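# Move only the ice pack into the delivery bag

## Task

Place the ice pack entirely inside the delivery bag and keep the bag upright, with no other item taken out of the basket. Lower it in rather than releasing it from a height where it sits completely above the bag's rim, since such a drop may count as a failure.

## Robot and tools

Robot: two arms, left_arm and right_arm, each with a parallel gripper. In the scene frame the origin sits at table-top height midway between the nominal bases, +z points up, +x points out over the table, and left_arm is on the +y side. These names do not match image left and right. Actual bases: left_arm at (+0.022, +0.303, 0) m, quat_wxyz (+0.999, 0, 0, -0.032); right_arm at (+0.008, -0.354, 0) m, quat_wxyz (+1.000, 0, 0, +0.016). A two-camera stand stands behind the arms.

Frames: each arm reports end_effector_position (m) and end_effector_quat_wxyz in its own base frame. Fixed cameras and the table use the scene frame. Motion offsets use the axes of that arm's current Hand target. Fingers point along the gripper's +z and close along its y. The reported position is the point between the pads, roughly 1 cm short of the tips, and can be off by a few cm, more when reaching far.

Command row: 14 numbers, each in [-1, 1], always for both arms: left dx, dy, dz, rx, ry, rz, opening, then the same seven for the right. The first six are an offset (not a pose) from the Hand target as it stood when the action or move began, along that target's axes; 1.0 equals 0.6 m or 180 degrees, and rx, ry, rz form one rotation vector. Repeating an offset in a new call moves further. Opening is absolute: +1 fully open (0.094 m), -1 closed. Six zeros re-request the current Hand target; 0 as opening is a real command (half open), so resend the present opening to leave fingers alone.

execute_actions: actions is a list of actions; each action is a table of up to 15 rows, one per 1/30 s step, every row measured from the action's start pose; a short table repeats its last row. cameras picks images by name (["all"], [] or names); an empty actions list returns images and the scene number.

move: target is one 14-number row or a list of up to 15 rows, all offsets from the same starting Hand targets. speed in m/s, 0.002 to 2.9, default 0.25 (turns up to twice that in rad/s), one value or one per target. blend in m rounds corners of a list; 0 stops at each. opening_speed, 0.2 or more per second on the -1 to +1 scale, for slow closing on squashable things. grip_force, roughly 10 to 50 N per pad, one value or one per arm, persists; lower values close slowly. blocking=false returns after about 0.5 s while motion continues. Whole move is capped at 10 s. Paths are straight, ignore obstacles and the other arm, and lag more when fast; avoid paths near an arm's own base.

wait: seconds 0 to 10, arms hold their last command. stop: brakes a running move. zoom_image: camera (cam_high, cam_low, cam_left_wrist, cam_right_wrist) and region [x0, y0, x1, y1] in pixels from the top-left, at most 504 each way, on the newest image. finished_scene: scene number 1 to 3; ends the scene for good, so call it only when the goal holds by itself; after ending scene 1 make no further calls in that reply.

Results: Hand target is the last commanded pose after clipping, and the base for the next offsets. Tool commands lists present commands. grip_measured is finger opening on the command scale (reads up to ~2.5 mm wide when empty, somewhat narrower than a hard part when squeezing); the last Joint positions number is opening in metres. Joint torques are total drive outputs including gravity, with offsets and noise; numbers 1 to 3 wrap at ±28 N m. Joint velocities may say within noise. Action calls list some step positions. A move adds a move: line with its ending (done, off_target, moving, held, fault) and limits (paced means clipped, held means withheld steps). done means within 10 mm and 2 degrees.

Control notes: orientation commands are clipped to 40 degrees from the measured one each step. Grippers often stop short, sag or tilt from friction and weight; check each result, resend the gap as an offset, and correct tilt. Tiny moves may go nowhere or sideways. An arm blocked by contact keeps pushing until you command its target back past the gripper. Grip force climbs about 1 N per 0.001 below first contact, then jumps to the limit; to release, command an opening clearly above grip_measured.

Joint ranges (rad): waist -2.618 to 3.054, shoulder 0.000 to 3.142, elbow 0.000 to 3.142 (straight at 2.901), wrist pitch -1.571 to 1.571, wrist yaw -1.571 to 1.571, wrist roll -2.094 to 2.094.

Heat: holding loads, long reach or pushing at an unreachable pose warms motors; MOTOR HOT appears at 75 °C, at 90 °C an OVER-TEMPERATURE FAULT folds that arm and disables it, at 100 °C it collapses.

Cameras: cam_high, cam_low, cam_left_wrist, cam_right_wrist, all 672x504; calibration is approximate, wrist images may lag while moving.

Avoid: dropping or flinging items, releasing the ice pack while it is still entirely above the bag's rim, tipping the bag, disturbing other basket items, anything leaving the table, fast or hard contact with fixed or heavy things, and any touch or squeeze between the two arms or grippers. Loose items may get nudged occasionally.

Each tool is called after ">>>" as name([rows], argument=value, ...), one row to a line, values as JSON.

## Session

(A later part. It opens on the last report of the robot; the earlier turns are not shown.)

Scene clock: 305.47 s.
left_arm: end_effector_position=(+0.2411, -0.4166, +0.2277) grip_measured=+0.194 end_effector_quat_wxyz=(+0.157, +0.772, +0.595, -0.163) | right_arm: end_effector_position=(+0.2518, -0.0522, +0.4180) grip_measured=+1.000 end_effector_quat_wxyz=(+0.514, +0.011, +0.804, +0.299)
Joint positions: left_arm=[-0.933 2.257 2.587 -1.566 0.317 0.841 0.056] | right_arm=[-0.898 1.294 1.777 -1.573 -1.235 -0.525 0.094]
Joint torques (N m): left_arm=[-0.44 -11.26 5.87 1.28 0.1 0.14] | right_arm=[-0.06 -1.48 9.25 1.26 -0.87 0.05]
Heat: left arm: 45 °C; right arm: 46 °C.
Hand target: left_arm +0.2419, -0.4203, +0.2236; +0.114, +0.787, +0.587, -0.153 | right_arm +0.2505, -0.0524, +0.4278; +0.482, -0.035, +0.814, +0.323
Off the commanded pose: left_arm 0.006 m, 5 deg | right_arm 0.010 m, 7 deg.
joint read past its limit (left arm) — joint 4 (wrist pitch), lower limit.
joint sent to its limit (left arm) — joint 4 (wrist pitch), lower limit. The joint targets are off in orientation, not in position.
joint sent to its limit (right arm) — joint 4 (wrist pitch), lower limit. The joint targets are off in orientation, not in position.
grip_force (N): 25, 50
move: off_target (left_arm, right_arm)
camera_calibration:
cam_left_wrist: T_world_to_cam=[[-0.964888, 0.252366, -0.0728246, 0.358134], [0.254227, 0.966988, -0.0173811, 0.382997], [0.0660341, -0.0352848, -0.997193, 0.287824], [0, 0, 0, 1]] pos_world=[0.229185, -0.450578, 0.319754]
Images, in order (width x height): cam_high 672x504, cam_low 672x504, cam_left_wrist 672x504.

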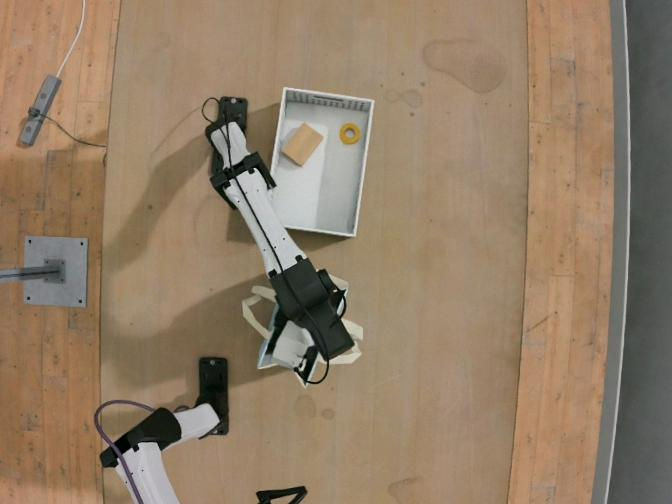

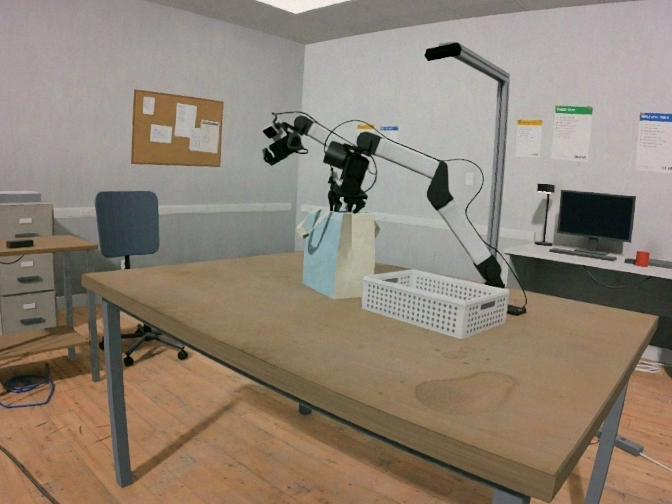

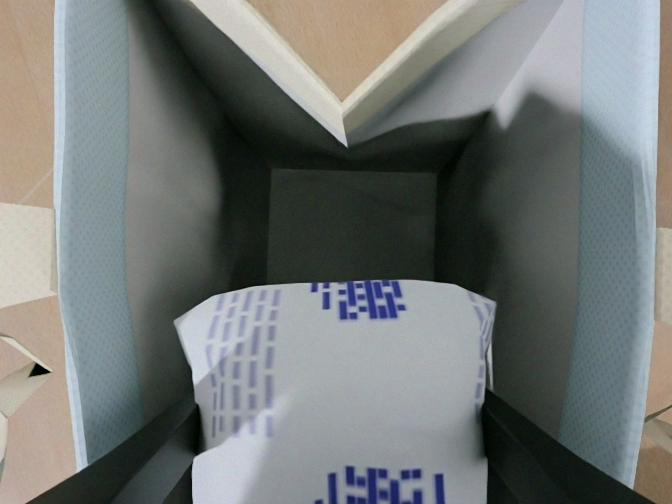

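>>> move(target=[0.0145, -0.0075, 0.0386, 0, 0, 0, 0.1, 0, 0, 0, 0, 0, 0, 1], speed=0.06, cameras=["cam_high", "cam_low", "cam_left_wrist"])

>>> zoom_image(camera="cam_low", region=[270, 130, 420, 310])

Scene clock: 312.17 s.
left_arm: end_effector_position=(+0.2361, -0.4166, +0.2033) grip_measured=+0.194 end_effector_quat_wxyz=(+0.123, +0.779, +0.594, -0.160) | right_arm: end_effector_position=(+0.2518, -0.0522, +0.4180) grip_measured=+1.000 end_effector_quat_wxyz=(+0.514, +0.011, +0.804, +0.299)
Joint positions: left_arm=[-0.943 2.28 2.539 -1.566 0.313 0.854 0.056] | right_arm=[-0.898 1.294 1.777 -1.573 -1.235 -0.525 0.094]
Joint torques (N m): left_arm=[-0.29 -11.78 6.15 1.13 0.08 0.15] | right_arm=[-0.06 -1.48 9.24 1.26 -0.87 0.05]
Heat: left arm: 47 °C; right arm: 46 °C.
Hand target: left_arm +0.2375, -0.4195, +0.1989; +0.114, +0.786, +0.588, -0.153 | right_arm +0.2505, -0.0524, +0.4278; +0.482, -0.035, +0.814, +0.323
Off the commanded pose: left_arm 0.005 m, 2 deg | right_arm 0.010 m, 7 deg.
joint read past its limit (left arm) — joint 4 (wrist pitch), lower limit.
joint sent to its limit (left arm) — joint 4 (wrist pitch), lower limit. The joint targets still meet the commanded pose.
joint sent to its limit (right arm) — joint 4 (wrist pitch), lower limit. The joint targets are off in orientation, not in position.
grip_force (N): 25, 50
move: off_target (right_arm)
camera_calibration:
cam_left_wrist: T_world_to_cam=[[-0.961056, 0.275138, -0.0258991, 0.350697], [0.274348, 0.961152, 0.0303437, 0.366874], [0.0332417, 0.0220566, -0.999204, 0.29579], [0, 0, 0, 1]] pos_world=[0.226556, -0.455635, 0.293505]
Images, in order (width x height): cam_high 672x504, cam_low 672x504, cam_left_wrist 672x504.

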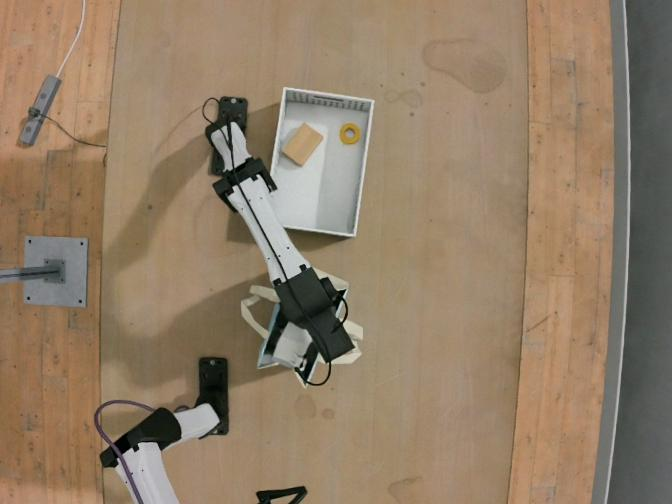

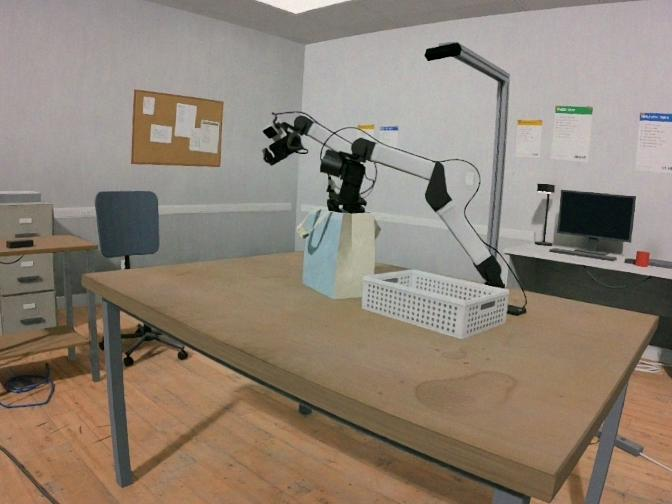

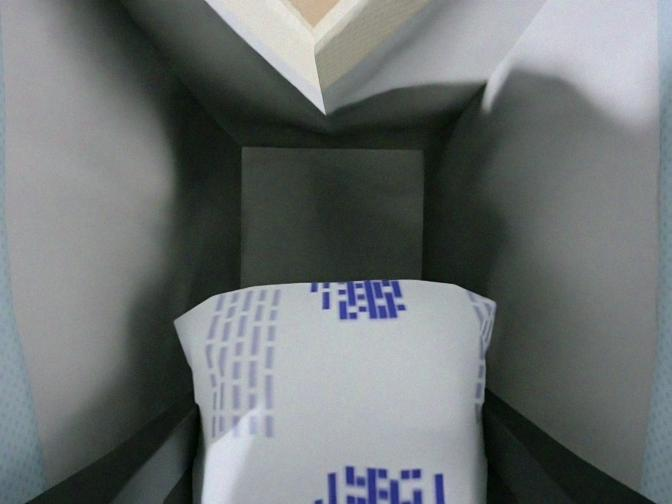

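Scaled by 2.800 from the camera's 672x504 image, which has a finer 960x720 frame.

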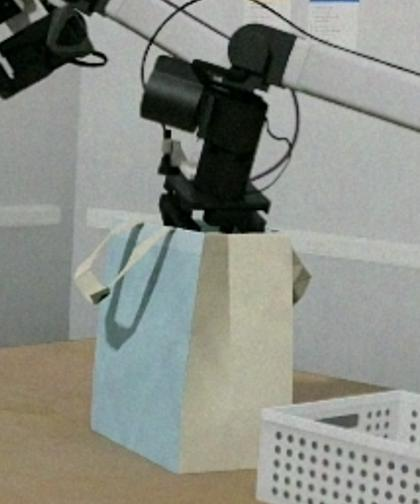

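>>> move([
  [0.0094, 0, 0.0232, 0, 0, 0, 0.1, 0, 0, 0, 0, 0, 0, 1],
  [0.0094, 0, 0.0232, 0, 0, 0, 0.6, 0, 0, 0, 0, 0, 0, 1],
], speed=0.06, opening_speed=0.5, cameras=["cam_high", "cam_low", "cam_left_wrist"])

>>> zoom_image(camera="cam_low", region=[270, 130, 420, 310])

Scene clock: 324.87 s.
left_arm: end_effector_position=(+0.2365, -0.4159, +0.1831) grip_measured=+0.598 end_effector_quat_wxyz=(+0.104, +0.781, +0.595, -0.157) | right_arm: end_effector_position=(+0.2518, -0.0522, +0.4180) grip_measured=+1.000 end_effector_quat_wxyz=(+0.514, +0.011, +0.804, +0.299)
Joint positions: left_arm=[-0.943 2.28 2.461 -1.528 0.308 0.862 0.075] | right_arm=[-0.898 1.294 1.777 -1.573 -1.235 -0.525 0.094]
Joint torques (N m): left_arm=[-0.38 -13.01 6.12 1.15 0.11 0.15] | right_arm=[-0.06 -1.47 9.24 1.26 -0.87 0.05]
Heat: left arm: 48 °C; right arm: 46 °C.
Hand target: left_arm +0.2375, -0.4195, +0.1839; +0.114, +0.786, +0.587, -0.153 | right_arm +0.2505, -0.0524, +0.4278; +0.482, -0.035, +0.814, +0.323
Off the commanded pose: left_arm 0.004 m, 2 deg | right_arm 0.010 m, 7 deg.
joint sent to its limit (right arm) — joint 4 (wrist pitch), lower limit. The joint targets are off in orientation, not in position.
grip_force (N): 25, 50
move: off_target (right_arm)
camera_calibration:
cam_left_wrist: T_world_to_cam=[[-0.959723, 0.280948, -0.000049044, 0.347667], [0.280471, 0.958102, 0.0581068, 0.358922], [0.016372, 0.0557526, -0.99831, 0.293409], [0, 0, 0, 1]] pos_world=[0.228193, -0.457919, 0.272074]
Images, in order (width x height): cam_high 672x504, cam_low 672x504, cam_left_wrist 672x504.

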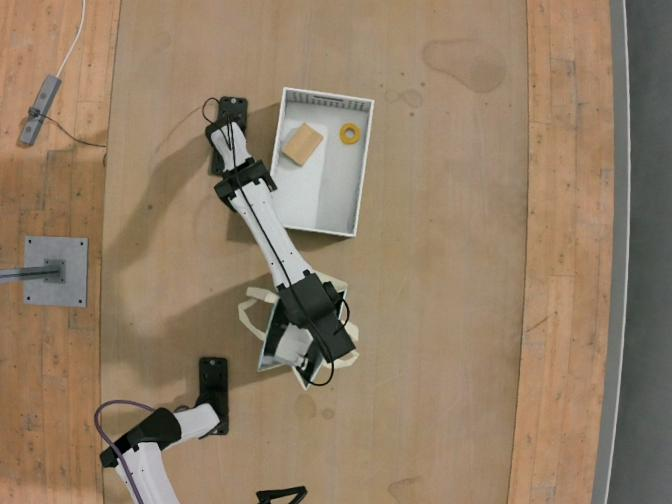

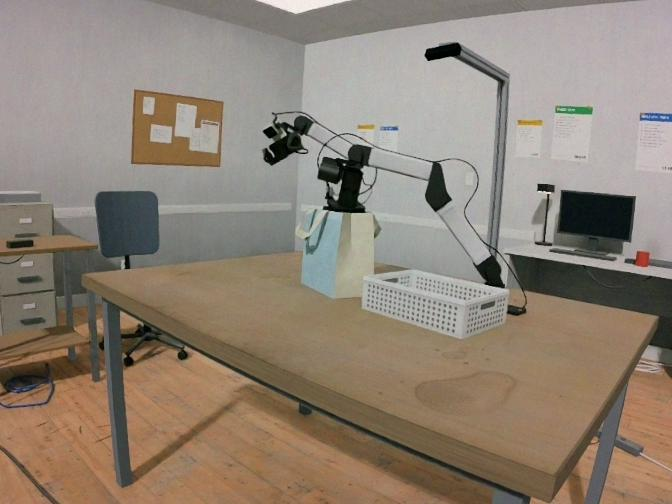

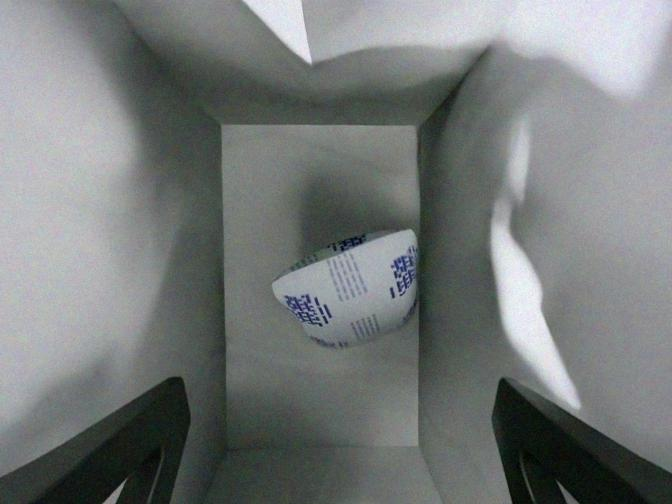

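Scaled by 2.800 from the camera's 672x504 image, which has a finer 960x720 frame.

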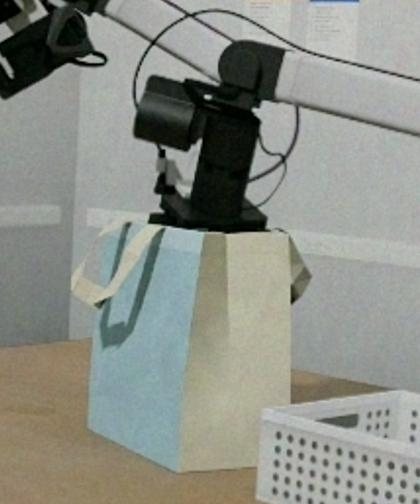

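>>> move([
  [0, 0, 0, 0, 0, 0, 0.0, 0, 0, 0, 0, 0, 0, 1],
  [-0.106, 0, -0.263, 0, 0, 0, 0.0, 0, 0, 0, 0, 0, 0, 1],
], speed=0.15, grip_force=50, cameras=["cam_high", "cam_low", "cam_left_wrist"])

Scene clock: 332.07 s.
left_arm: end_effector_position=(+0.2411, -0.4236, +0.3361) grip_measured=+0.002 end_effector_quat_wxyz=(+0.312, +0.733, +0.578, -0.181) | right_arm: end_effector_position=(+0.2518, -0.0522, +0.4180) grip_measured=+1.000 end_effector_quat_wxyz=(+0.514, +0.011, +0.804, +0.299)
Joint positions: left_arm=[-0.941 2.203 2.854 -1.545 0.321 0.752 0.047] | right_arm=[-0.898 1.294 1.777 -1.573 -1.235 -0.525 0.094]
Joint torques (N m): left_arm=[0.73 -13.67 6.54 1.83 0.4 -0.15] | right_arm=[-0.06 -1.48 9.25 1.26 -0.88 0.05]
Heat: left arm: 50 °C; right arm: 46 °C.
Hand target: left_arm +0.2375, -0.4196, +0.3539; +0.114, +0.786, +0.587, -0.153 | right_arm +0.2505, -0.0524, +0.4278; +0.482, -0.035, +0.814, +0.323
Off the commanded pose: left_arm 0.019 m, 24 deg | right_arm 0.010 m, 7 deg.
elbow stopped short (left arm): the move would have taken joint 3 (elbow) straighter than the controller allows.
joint sent to its limit (right arm) — joint 4 (wrist pitch), lower limit. The joint targets are off in orientation, not in position.
move: off_target (left_arm, right_arm)
camera_calibration:
cam_left_wrist: T_world_to_cam=[[-0.951581, 0.140494, -0.273415, 0.384728], [0.211566, 0.944599, -0.250944, 0.470857], [0.223011, -0.296639, -0.928586, 0.224076], [0, 0, 0, 1]] pos_world=[0.21651, -0.432354, 0.431423]
Images, in order (width x height): cam_high 672x504, cam_low 672x504, cam_left_wrist 672x504.

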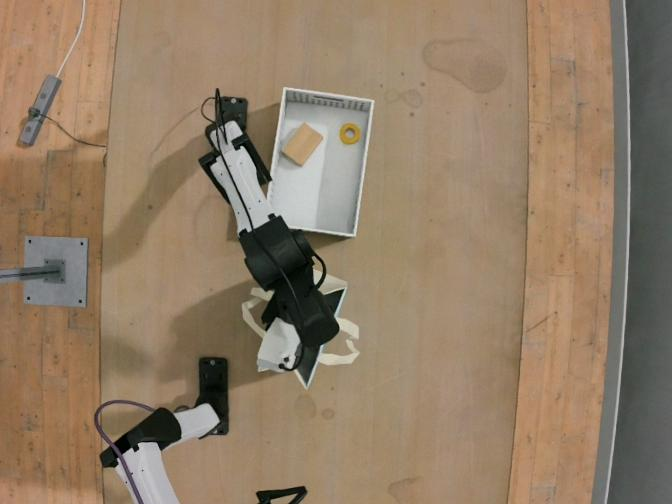

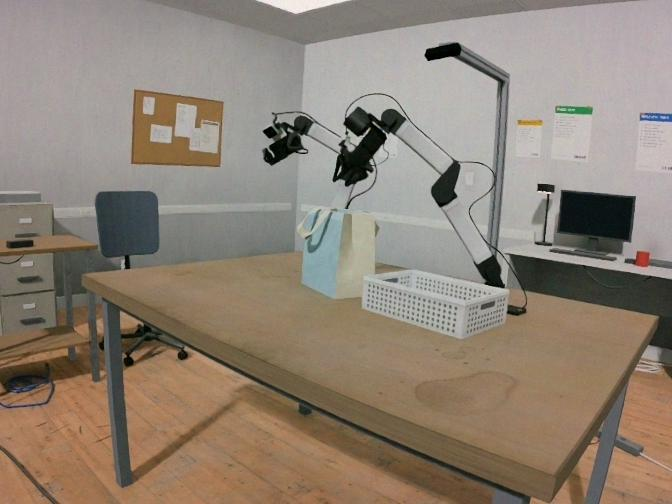

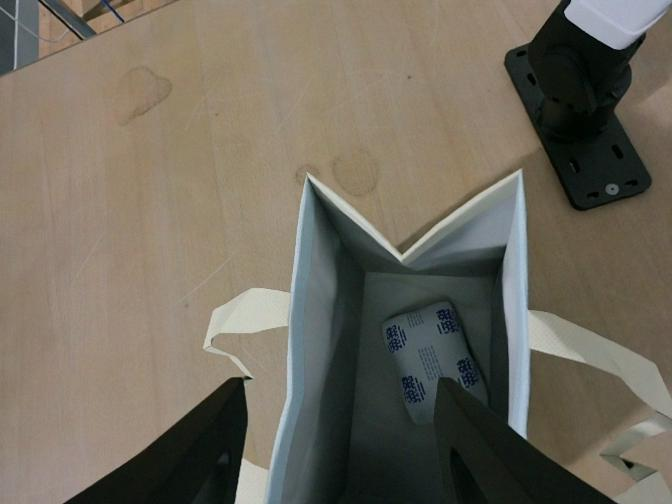

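>>> finished_scene(scene=1)

The scene is finished: the task was done.


## Next scene

The same job, from a new start.

>>> execute_actions(actions=[])

>>> zoom_image(camera="cam_high", region=[200, 70, 420, 270])

>>> zoom_image(camera="cam_high", region=[200, 230, 420, 430])

Scene clock: 0.00 s.
left_arm: end_effector_position=(+0.3814, +0.1146, +0.2111) grip_measured=+1.000 end_effector_quat_wxyz=(+0.566, -0.065, +0.822, +0.022) | right_arm: end_effector_position=(+0.4022, +0.0396, +0.2126) grip_measured=+1.000 end_effector_quat_wxyz=(+0.602, +0.001, +0.797, +0.047)
Joint positions: left_arm=[0.409 1.207 0.731 0.094 0.272 0.069 0.094] | right_arm=[0.113 1.209 0.642 0.293 0.034 0.089 0.094]
Joint velocities: within noise
Joint torques (N m): no reading
Heat: left arm: 38 °C; right arm: 39 °C.
Hand target: left_arm +0.3829, +0.1152, +0.2196; +0.574, -0.062, +0.816, +0.025 | right_arm +0.4043, +0.0398, +0.2250; +0.615, +0.001, +0.787, +0.049
Tool commands: left_gripper/opening=+1.0 right_gripper/opening=+1.0
camera_calibration:
cam_left_wrist: T_world_to_cam=[[0.141093, -0.989925, 0.0119232, 0.0609581], [-0.712043, -0.109839, -0.693491, 0.46795], [0.687813, 0.0893567, -0.720367, -0.0291415], [0, 0, 0, 1]] pos_world=[0.344644, 0.114347, 0.3028]
cam_right_wrist: T_world_to_cam=[[0.0652978, -0.994923, -0.0765741, 0.0304245], [-0.636349, 0.0175911, -0.7712, 0.459929], [0.768632, 0.0990856, -0.63197, -0.0899755], [0, 0, 0, 1]] pos_world=[0.359847, 0.0310947, 0.300165]

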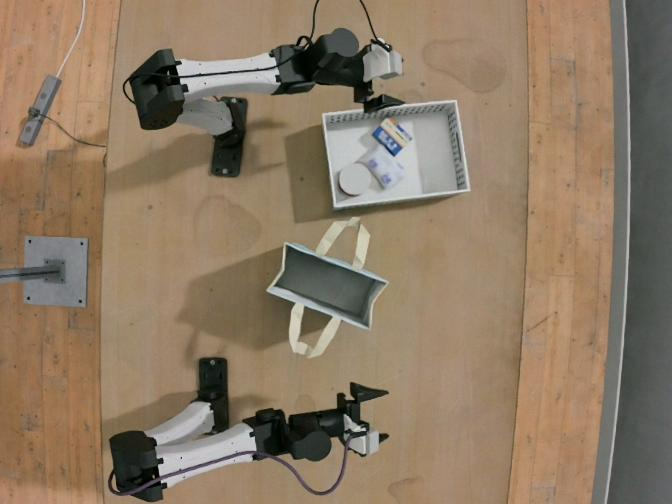

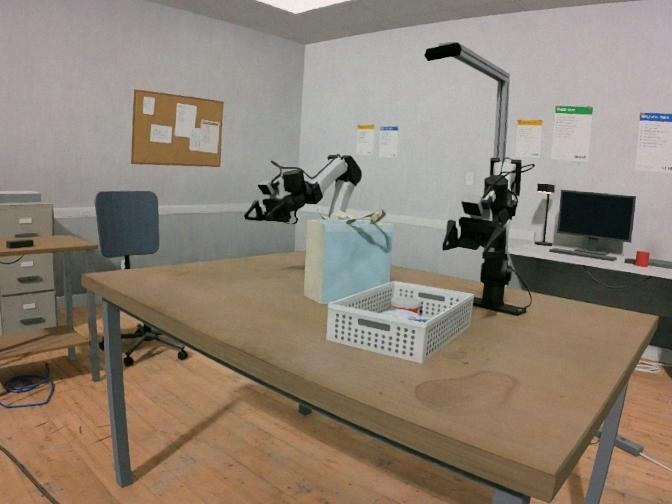

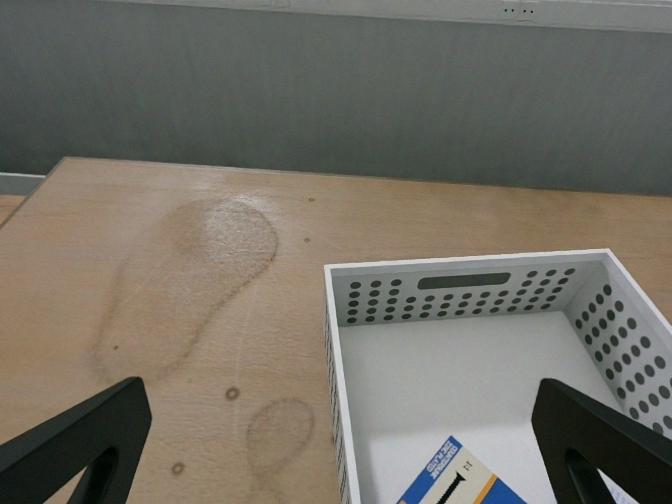

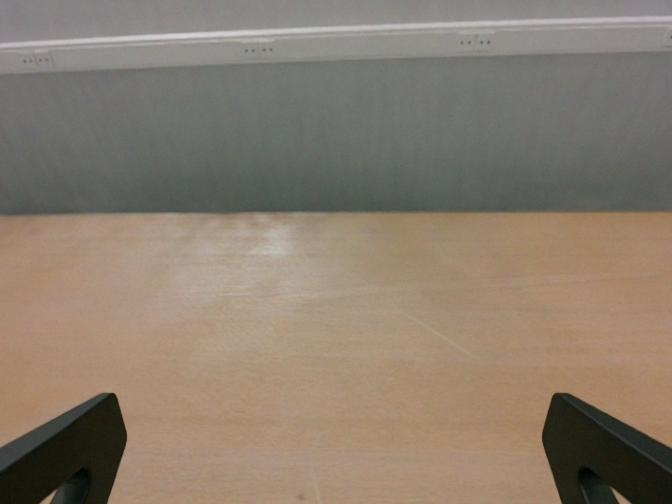

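Scaled by 2.291 from the camera's 672x504 image, which has a finer 960x720 frame.

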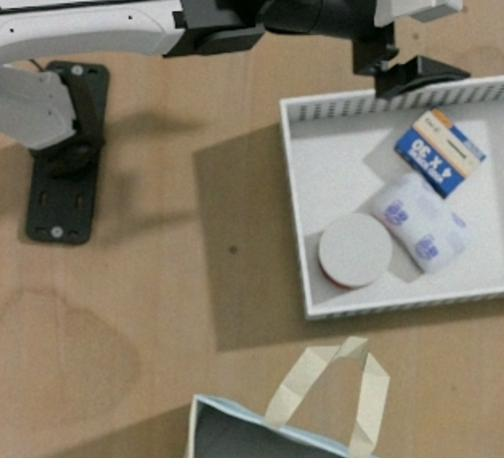

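Scaled by 2.291 from the camera's 672x504 image, which has a finer 960x720 frame.

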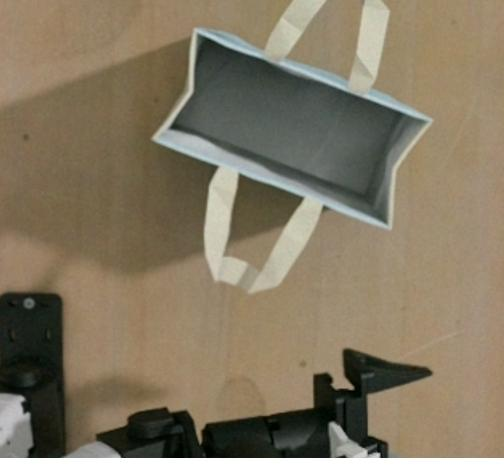

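>>> move(target=[0.1315, -0.2468, 0.0485, 0.189, 0.2555, 0.195, 0.66, 0, 0, 0, 0, 0, 0, 1], speed=0.4, cameras=["cam_left_wrist", "cam_high"])

Scene clock: 24.57 s.
left_arm: end_effector_position=(+0.4010, -0.0357, +0.1381) grip_measured=+0.662 end_effector_quat_wxyz=(+0.183, +0.330, +0.923, -0.072) | right_arm: end_effector_position=(+0.4022, +0.0396, +0.2126) grip_measured=+1.000 end_effector_quat_wxyz=(+0.602, +0.001, +0.797, +0.047)
Joint positions: left_arm=[0.024 1.786 1.538 -1.023 0.263 0.671 0.078] | right_arm=[0.113 1.209 0.642 0.293 0.034 0.089 0.094]
Joint torques (N m): left_arm=[0.08 -8.01 9.33 0.96 -0.01 0.15] | right_arm=[0.47 -3.66 10.45 2.58 -0.14 0.16]
Heat: left arm: 39 °C; right arm: 45 °C.
Hand target: left_arm +0.4031, -0.0339, +0.1400; +0.180, +0.335, +0.923, -0.065 | right_arm +0.4043, +0.0398, +0.2250; +0.615, +0.001, +0.787, +0.049
Off the commanded pose: left_arm 0.003 m, 1 deg | right_arm 0.013 m, 2 deg.
move: off_target (right_arm)
camera_calibration:
cam_left_wrist: T_world_to_cam=[[-0.643922, -0.764983, -0.0128598, 0.236557], [-0.764756, 0.64305, 0.0404298, 0.361445], [-0.0226587, 0.0358682, -0.9991, 0.239777], [0, 0, 0, 1]] pos_world=[0.434174, -0.0600654, 0.22799]
Images, in order (width x height): cam_high 672x504, cam_left_wrist 672x504.

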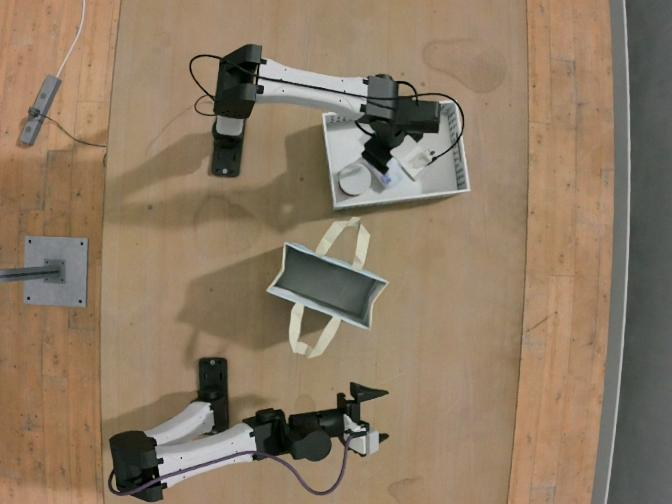

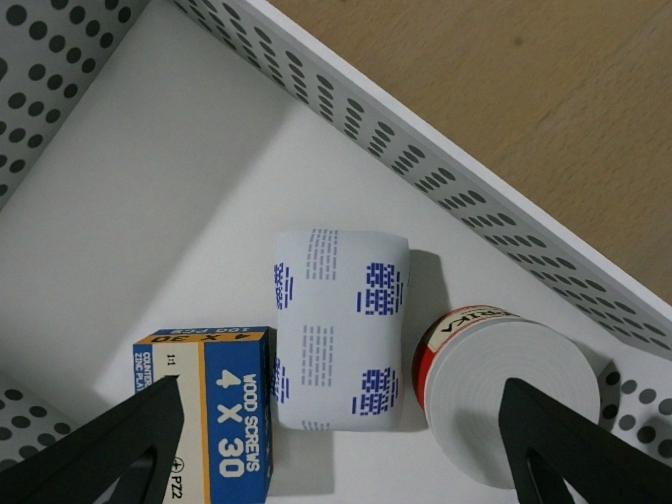

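>>> move([
  [0.0222, 0.005, 0.1527, 0, 0, 0, 0.66, 0, 0, 0, 0, 0, 0, 1],
  [0.041, 0.005, 0.1992, 0, 0, 0, 0.66, 0, 0, 0, 0, 0, 0, 1],
  [0.041, 0.005, 0.1992, 0, 0, 0, 0.08, 0, 0, 0, 0, 0, 0, 1],
  [0.0222, 0.005, 0.1527, 0, 0, 0, 0.08, 0, 0, 0, 0, 0, 0, 1],
], speed=[0.2, 0.1, 0.1, 0.1], blend=[0.01, 0, 0, 0], grip_force=[30, 50], cameras=["cam_left_wrist", "cam_high"])

Scene clock: 84.03 s.
left_arm: end_effector_position=(+0.4137, -0.0459, +0.0302) grip_measured=+0.161 end_effector_quat_wxyz=(+0.160, +0.337, +0.925, -0.076) | right_arm: end_effector_position=(+0.4022, +0.0396, +0.2126) grip_measured=+1.000 end_effector_quat_wxyz=(+0.602, +0.001, +0.797, +0.047)
Joint positions: left_arm=[-0.007 1.952 1.331 -0.693 0.25 0.66 0.055] | right_arm=[0.113 1.209 0.642 0.293 0.034 0.089 0.094]
Joint torques (N m): left_arm=[-0.18 -13.42 9.17 0.94 0.03 -0.1] | right_arm=[0.47 -3.64 10.47 2.58 -0.14 0.17]
Heat: left arm: 42 °C; right arm: 50 °C.
Hand target: left_arm +0.4220, -0.0457, +0.0501; +0.180, +0.336, +0.922, -0.065 | right_arm +0.4043, +0.0398, +0.2250; +0.615, +0.001, +0.787, +0.049
Off the commanded pose: left_arm 0.021 m, 3 deg | right_arm 0.013 m, 2 deg.
grip_force (N): 30, 50
move: off_target (left_arm, right_arm)
camera_calibration:
cam_left_wrist: T_world_to_cam=[[-0.657265, -0.753595, 0.0098645, 0.240893], [-0.750652, 0.655755, 0.0806688, 0.375641], [-0.0672603, 0.045616, -0.996692, 0.151439], [0, 0, 0, 1]] pos_world=[0.450492, -0.0717004, 0.11826]
Images, in order (width x height): cam_high 672x504, cam_left_wrist 672x504.

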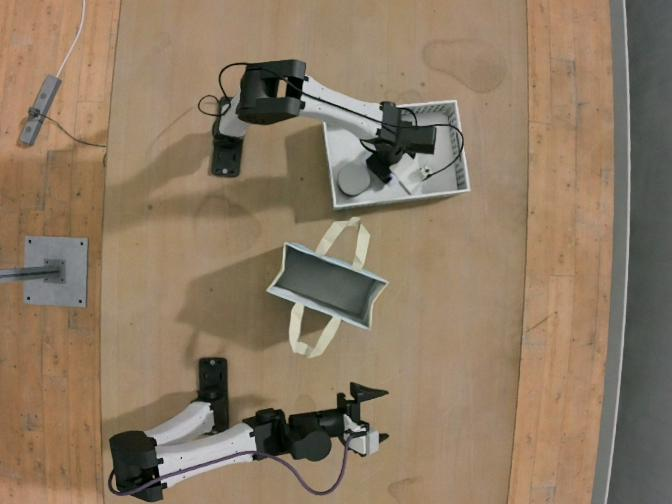

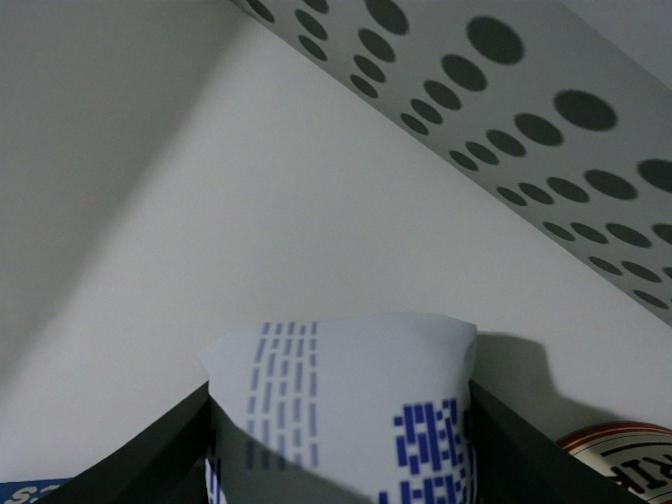

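>>> move(target=[-0.0749, 0, -0.1854, 0, 0, 0, 0.08, 0, 0, 0, 0, 0, 0, 1], speed=0.15, cameras=["cam_left_wrist", "cam_high", "cam_low"])

Scene clock: 90.80 s.
left_arm: end_effector_position=(+0.4202, -0.0457, +0.1540) grip_measured=+0.161 end_effector_quat_wxyz=(+0.165, +0.337, +0.924, -0.074) | right_arm: end_effector_position=(+0.4022, +0.0396, +0.2126) grip_measured=+1.000 end_effector_quat_wxyz=(+0.602, +0.001, +0.797, +0.047)
Joint positions: left_arm=[-0.007 1.9 1.758 -1.161 0.249 0.66 0.055] | right_arm=[0.113 1.209 0.642 0.293 0.034 0.089 0.094]
Joint torques (N m): left_arm=[-0.17 -12.19 9.43 0.95 0.04 -0.11] | right_arm=[0.47 -3.66 10.45 2.58 -0.14 0.16]
Heat: left arm: 43 °C; right arm: 50 °C.
Hand target: left_arm +0.4219, -0.0458, +0.1700; +0.180, +0.336, +0.922, -0.065 | right_arm +0.4043, +0.0398, +0.2250; +0.615, +0.001, +0.787, +0.049
Off the commanded pose: left_arm 0.016 m, 2 deg | right_arm 0.013 m, 2 deg.
grip_force (N): 30, 50
move: off_target (left_arm, right_arm)
camera_calibration:
cam_left_wrist: T_world_to_cam=[[-0.65685, -0.754019, 0.00215716, 0.245055], [-0.751889, 0.655204, 0.0732866, 0.372063], [-0.0566729, 0.0465163, -0.997309, 0.270895], [0, 0, 0, 1]] pos_world=[0.456067, -0.071602, 0.24237]
Images, in order (width x height): cam_high 672x504, cam_low 672x504, cam_left_wrist 672x504.

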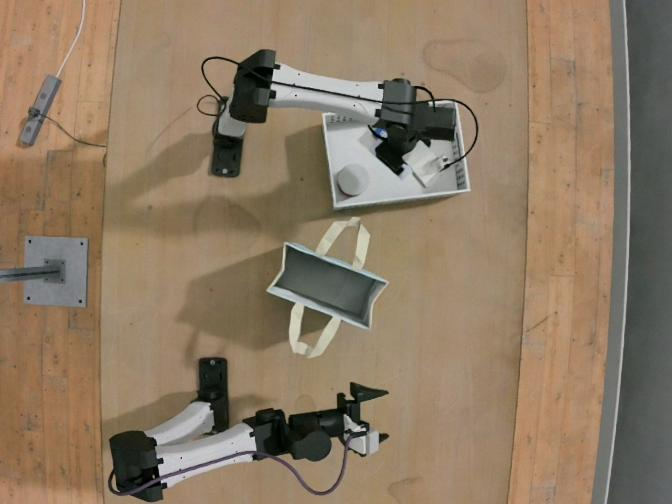

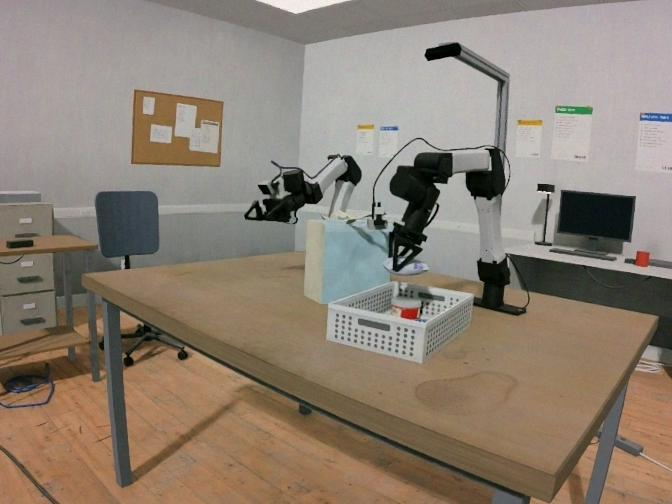

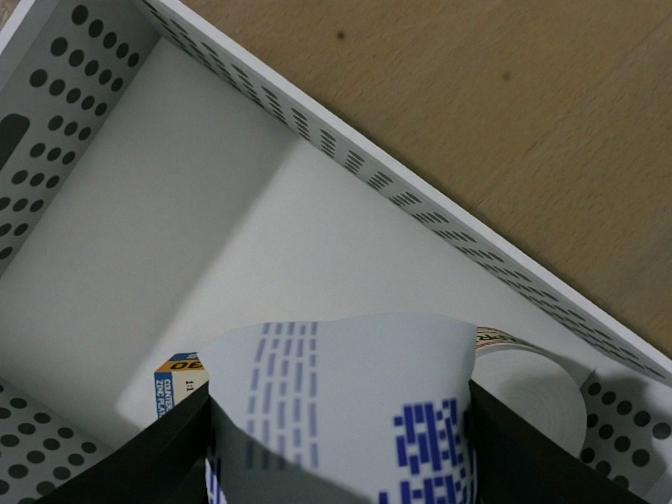

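>>> move([
  [-0.1303, -0.1088, -0.253, -0.0128, 0, -0.0317, 0.08, 0, 0, 0, 0, 0, 0, 1],
  [-0.2573, -0.5047, -0.2197, -0.0512, 0, -0.1267, 0.08, 0, 0, 0, 0, 0, 0, 1],
], speed=0.35, blend=[0.05, 0], cameras=["cam_left_wrist", "cam_high", "cam_low"])

Scene clock: 101.23 s.
left_arm: end_effector_position=(+0.2952, -0.3409, +0.3403) grip_measured=+0.161 end_effector_quat_wxyz=(+0.300, +0.154, +0.933, -0.123) | right_arm: end_effector_position=(+0.4022, +0.0396, +0.2126) grip_measured=+1.000 end_effector_quat_wxyz=(+0.602, +0.001, +0.797, +0.047)
Joint positions: left_arm=[-0.949 2.047 2.658 -1.559 -0.239 -0.544 0.055] | right_arm=[0.113 1.209 0.642 0.293 0.034 0.089 0.094]
Joint torques (N m): left_arm=[0.61 -9.81 7.53 1.82 -0.43 -0.05] | right_arm=[0.47 -3.66 10.47 2.58 -0.14 0.16]
Heat: left arm: 44 °C; right arm: 51 °C.
Hand target: left_arm +0.2991, -0.3381, +0.3498; +0.189, +0.131, +0.973, -0.025 | right_arm +0.4043, +0.0398, +0.2250; +0.615, +0.001, +0.787, +0.049
Off the commanded pose: left_arm 0.011 m, 18 deg | right_arm 0.013 m, 2 deg.
joint read past its limit (left arm) — joint 4 (wrist pitch), lower limit.
joint sent to its limit (left arm) — joint 4 (wrist pitch), lower limit. The joint targets are off in orientation, not in position.
grip_force (N): 30, 50
move: off_target (left_arm, right_arm)
camera_calibration:
cam_left_wrist: T_world_to_cam=[[-0.367266, -0.923412, 0.111471, -0.240508], [-0.916952, 0.339367, -0.209829, 0.495176], [0.155929, -0.179277, -0.971363, 0.314775], [0, 0, 0, 1]] pos_world=[0.316639, -0.333702, 0.436473]
Images, in order (width x height): cam_high 672x504, cam_low 672x504, cam_left_wrist 672x504.

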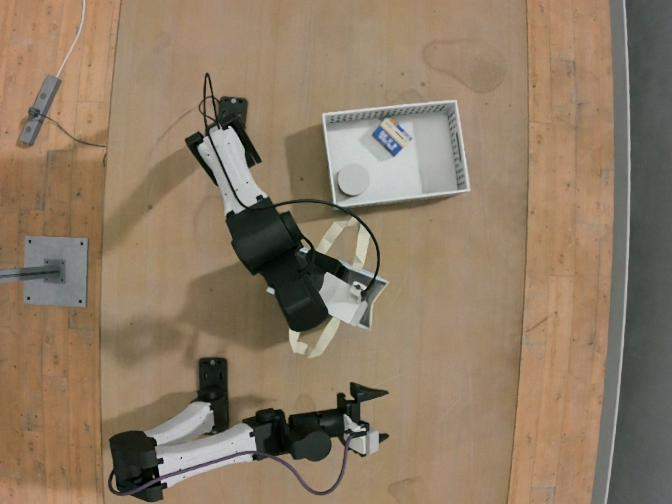

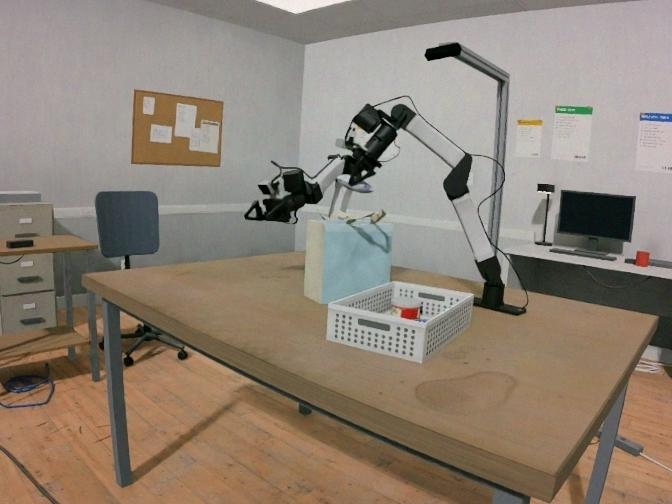

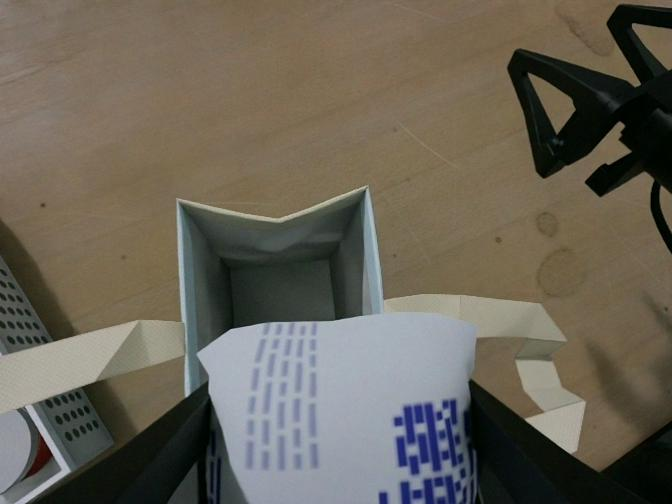

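>>> move(target=[0.0493, 0.0113, 0.1198, 0, 0, 0, 0.08, 0, 0, 0, 0, 0, 0, 1], speed=0.15, cameras=["cam_left_wrist", "cam_low"])

Scene clock: 124.97 s.
left_arm: end_effector_position=(+0.2983, -0.3316, +0.2721) grip_measured=+0.161 end_effector_quat_wxyz=(+0.225, +0.144, +0.962, -0.053) | right_arm: end_effector_position=(+0.4022, +0.0396, +0.2126) grip_measured=+1.000 end_effector_quat_wxyz=(+0.602, +0.001, +0.797, +0.047)
Joint positions: left_arm=[-0.931 2.064 2.459 -1.56 -0.239 -0.585 0.055] | right_arm=[0.113 1.209 0.642 0.293 0.034 0.089 0.094]
Joint torques (N m): left_arm=[0.75 -10.11 5.87 1.42 -0.19 -0.12] | right_arm=[0.47 -3.64 10.47 2.58 -0.14 0.17]
Heat: left arm: 44 °C; right arm: 51 °C.
Hand target: left_arm +0.3004, -0.3315, +0.2722; +0.190, +0.131, +0.973, -0.025 | right_arm +0.4043, +0.0398, +0.2250; +0.615, +0.001, +0.787, +0.049
Off the commanded pose: left_arm 0.002 m, 6 deg | right_arm 0.013 m, 2 deg.
joint read past its limit (left arm) — joint 4 (wrist pitch), lower limit.
joint sent to its limit (left arm) — joint 4 (wrist pitch), lower limit. The joint targets are off in orientation, not in position.
grip_force (N): 30, 50
move: off_target (left_arm, right_arm)
camera_calibration:
cam_left_wrist: T_world_to_cam=[[-0.308729, -0.951073, 0.012086, -0.222783], [-0.950837, 0.308276, -0.0295796, 0.431274], [0.0244066, -0.0206239, -0.999489, 0.349188], [0, 0, 0, 1]] pos_world=[0.332769, -0.337632, 0.364459]
Images, in order (width x height): cam_low 672x504, cam_left_wrist 672x504.

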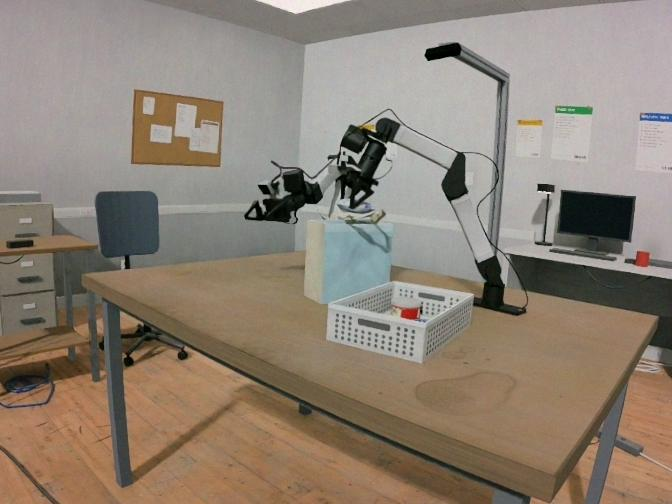

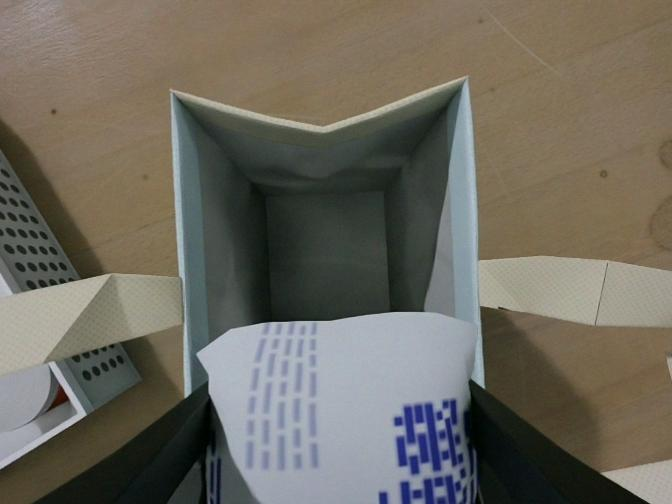

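>>> move([
  [0.0588, 0.0033, 0.1455, 0, 0, 0, 0.08, 0, 0, 0, 0, 0, 0, 1],
  [0.0588, 0.0033, 0.1455, 0, 0, 0, 0.62, 0, 0, 0, 0, 0, 0, 1],
  [0.0588, 0.0033, 0.1455, 0, 0, 0, 0.2, 0, 0, 0, 0, 0, 0, 1],
  [-0.0187, 0.0033, -0.0463, 0, 0, 0, 0.2, 0, 0, 0, 0, 0, 0, 1],
], speed=[0.1, 0.1, 0.1, 0.15], opening_speed=0.8, grip_force=[45, 50], cameras=["cam_left_wrist", "cam_low", "cam_high"])

Scene clock: 142.80 s.
left_arm: end_effector_position=(+0.3036, -0.3353, +0.2880) grip_measured=+0.202 end_effector_quat_wxyz=(+0.247, +0.135, +0.957, -0.075) | right_arm: end_effector_position=(+0.4022, +0.0396, +0.2126) grip_measured=+1.000 end_effector_quat_wxyz=(+0.602, +0.001, +0.797, +0.047)
Joint positions: left_arm=[-0.925 2.061 2.501 -1.541 -0.236 -0.588 0.056] | right_arm=[0.113 1.209 0.642 0.293 0.034 0.089 0.094]
Joint torques (N m): left_arm=[0.47 -12.42 7.57 1.36 -0.25 0.23] | right_arm=[0.47 -3.66 10.45 2.58 -0.14 0.16]
Heat: left arm: 46 °C; right arm: 52 °C.
Hand target: left_arm +0.3009, -0.3296, +0.3020; +0.189, +0.131, +0.973, -0.025 | right_arm +0.4043, +0.0398, +0.2250; +0.615, +0.001, +0.787, +0.049
Off the commanded pose: left_arm 0.015 m, 9 deg | right_arm 0.013 m, 2 deg.
joint sent to its limit (left arm) — joint 4 (wrist pitch), lower limit. The joint targets are off in orientation, not in position.
grip_force (N): 45, 50
move: off_target (left_arm, right_arm); target 2's new opening was sent with left_arm's hand 0.021 m and 4 deg from that target; target 3's new opening was sent with left_arm's hand 0.016 m and 4 deg from that target
camera_calibration:
cam_left_wrist: T_world_to_cam=[[-0.303253, -0.951486, 0.052074, -0.238164], [-0.950979, 0.298709, -0.080072, 0.44934], [0.0606324, -0.0738034, -0.995428, 0.334951], [0, 0, 0, 1]] pos_world=[0.33478, -0.336111, 0.381802]
Images, in order (width x height): cam_high 672x504, cam_low 672x504, cam_left_wrist 672x504.

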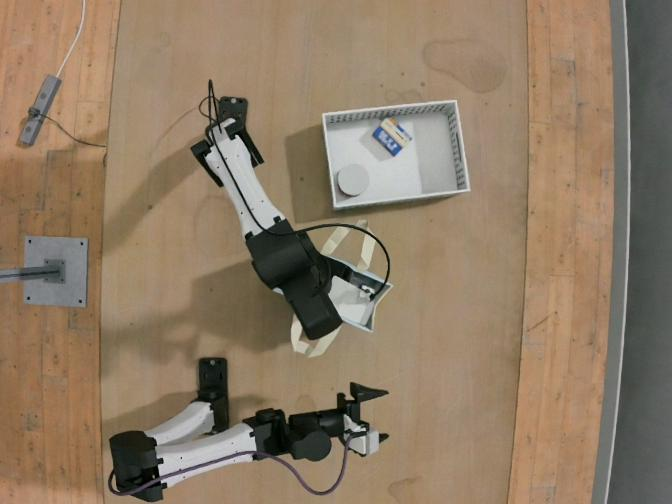

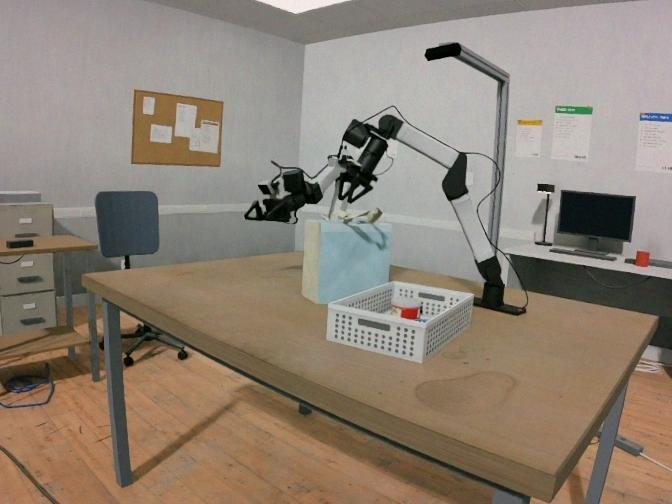

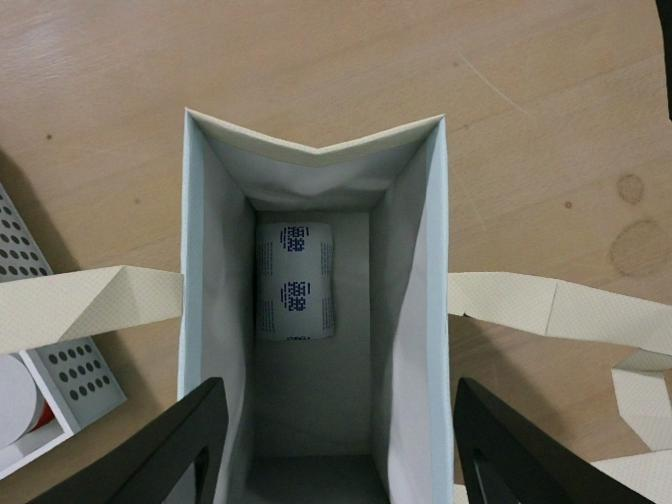

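>>> finished_scene(scene=2)

The scene is finished: the task was done.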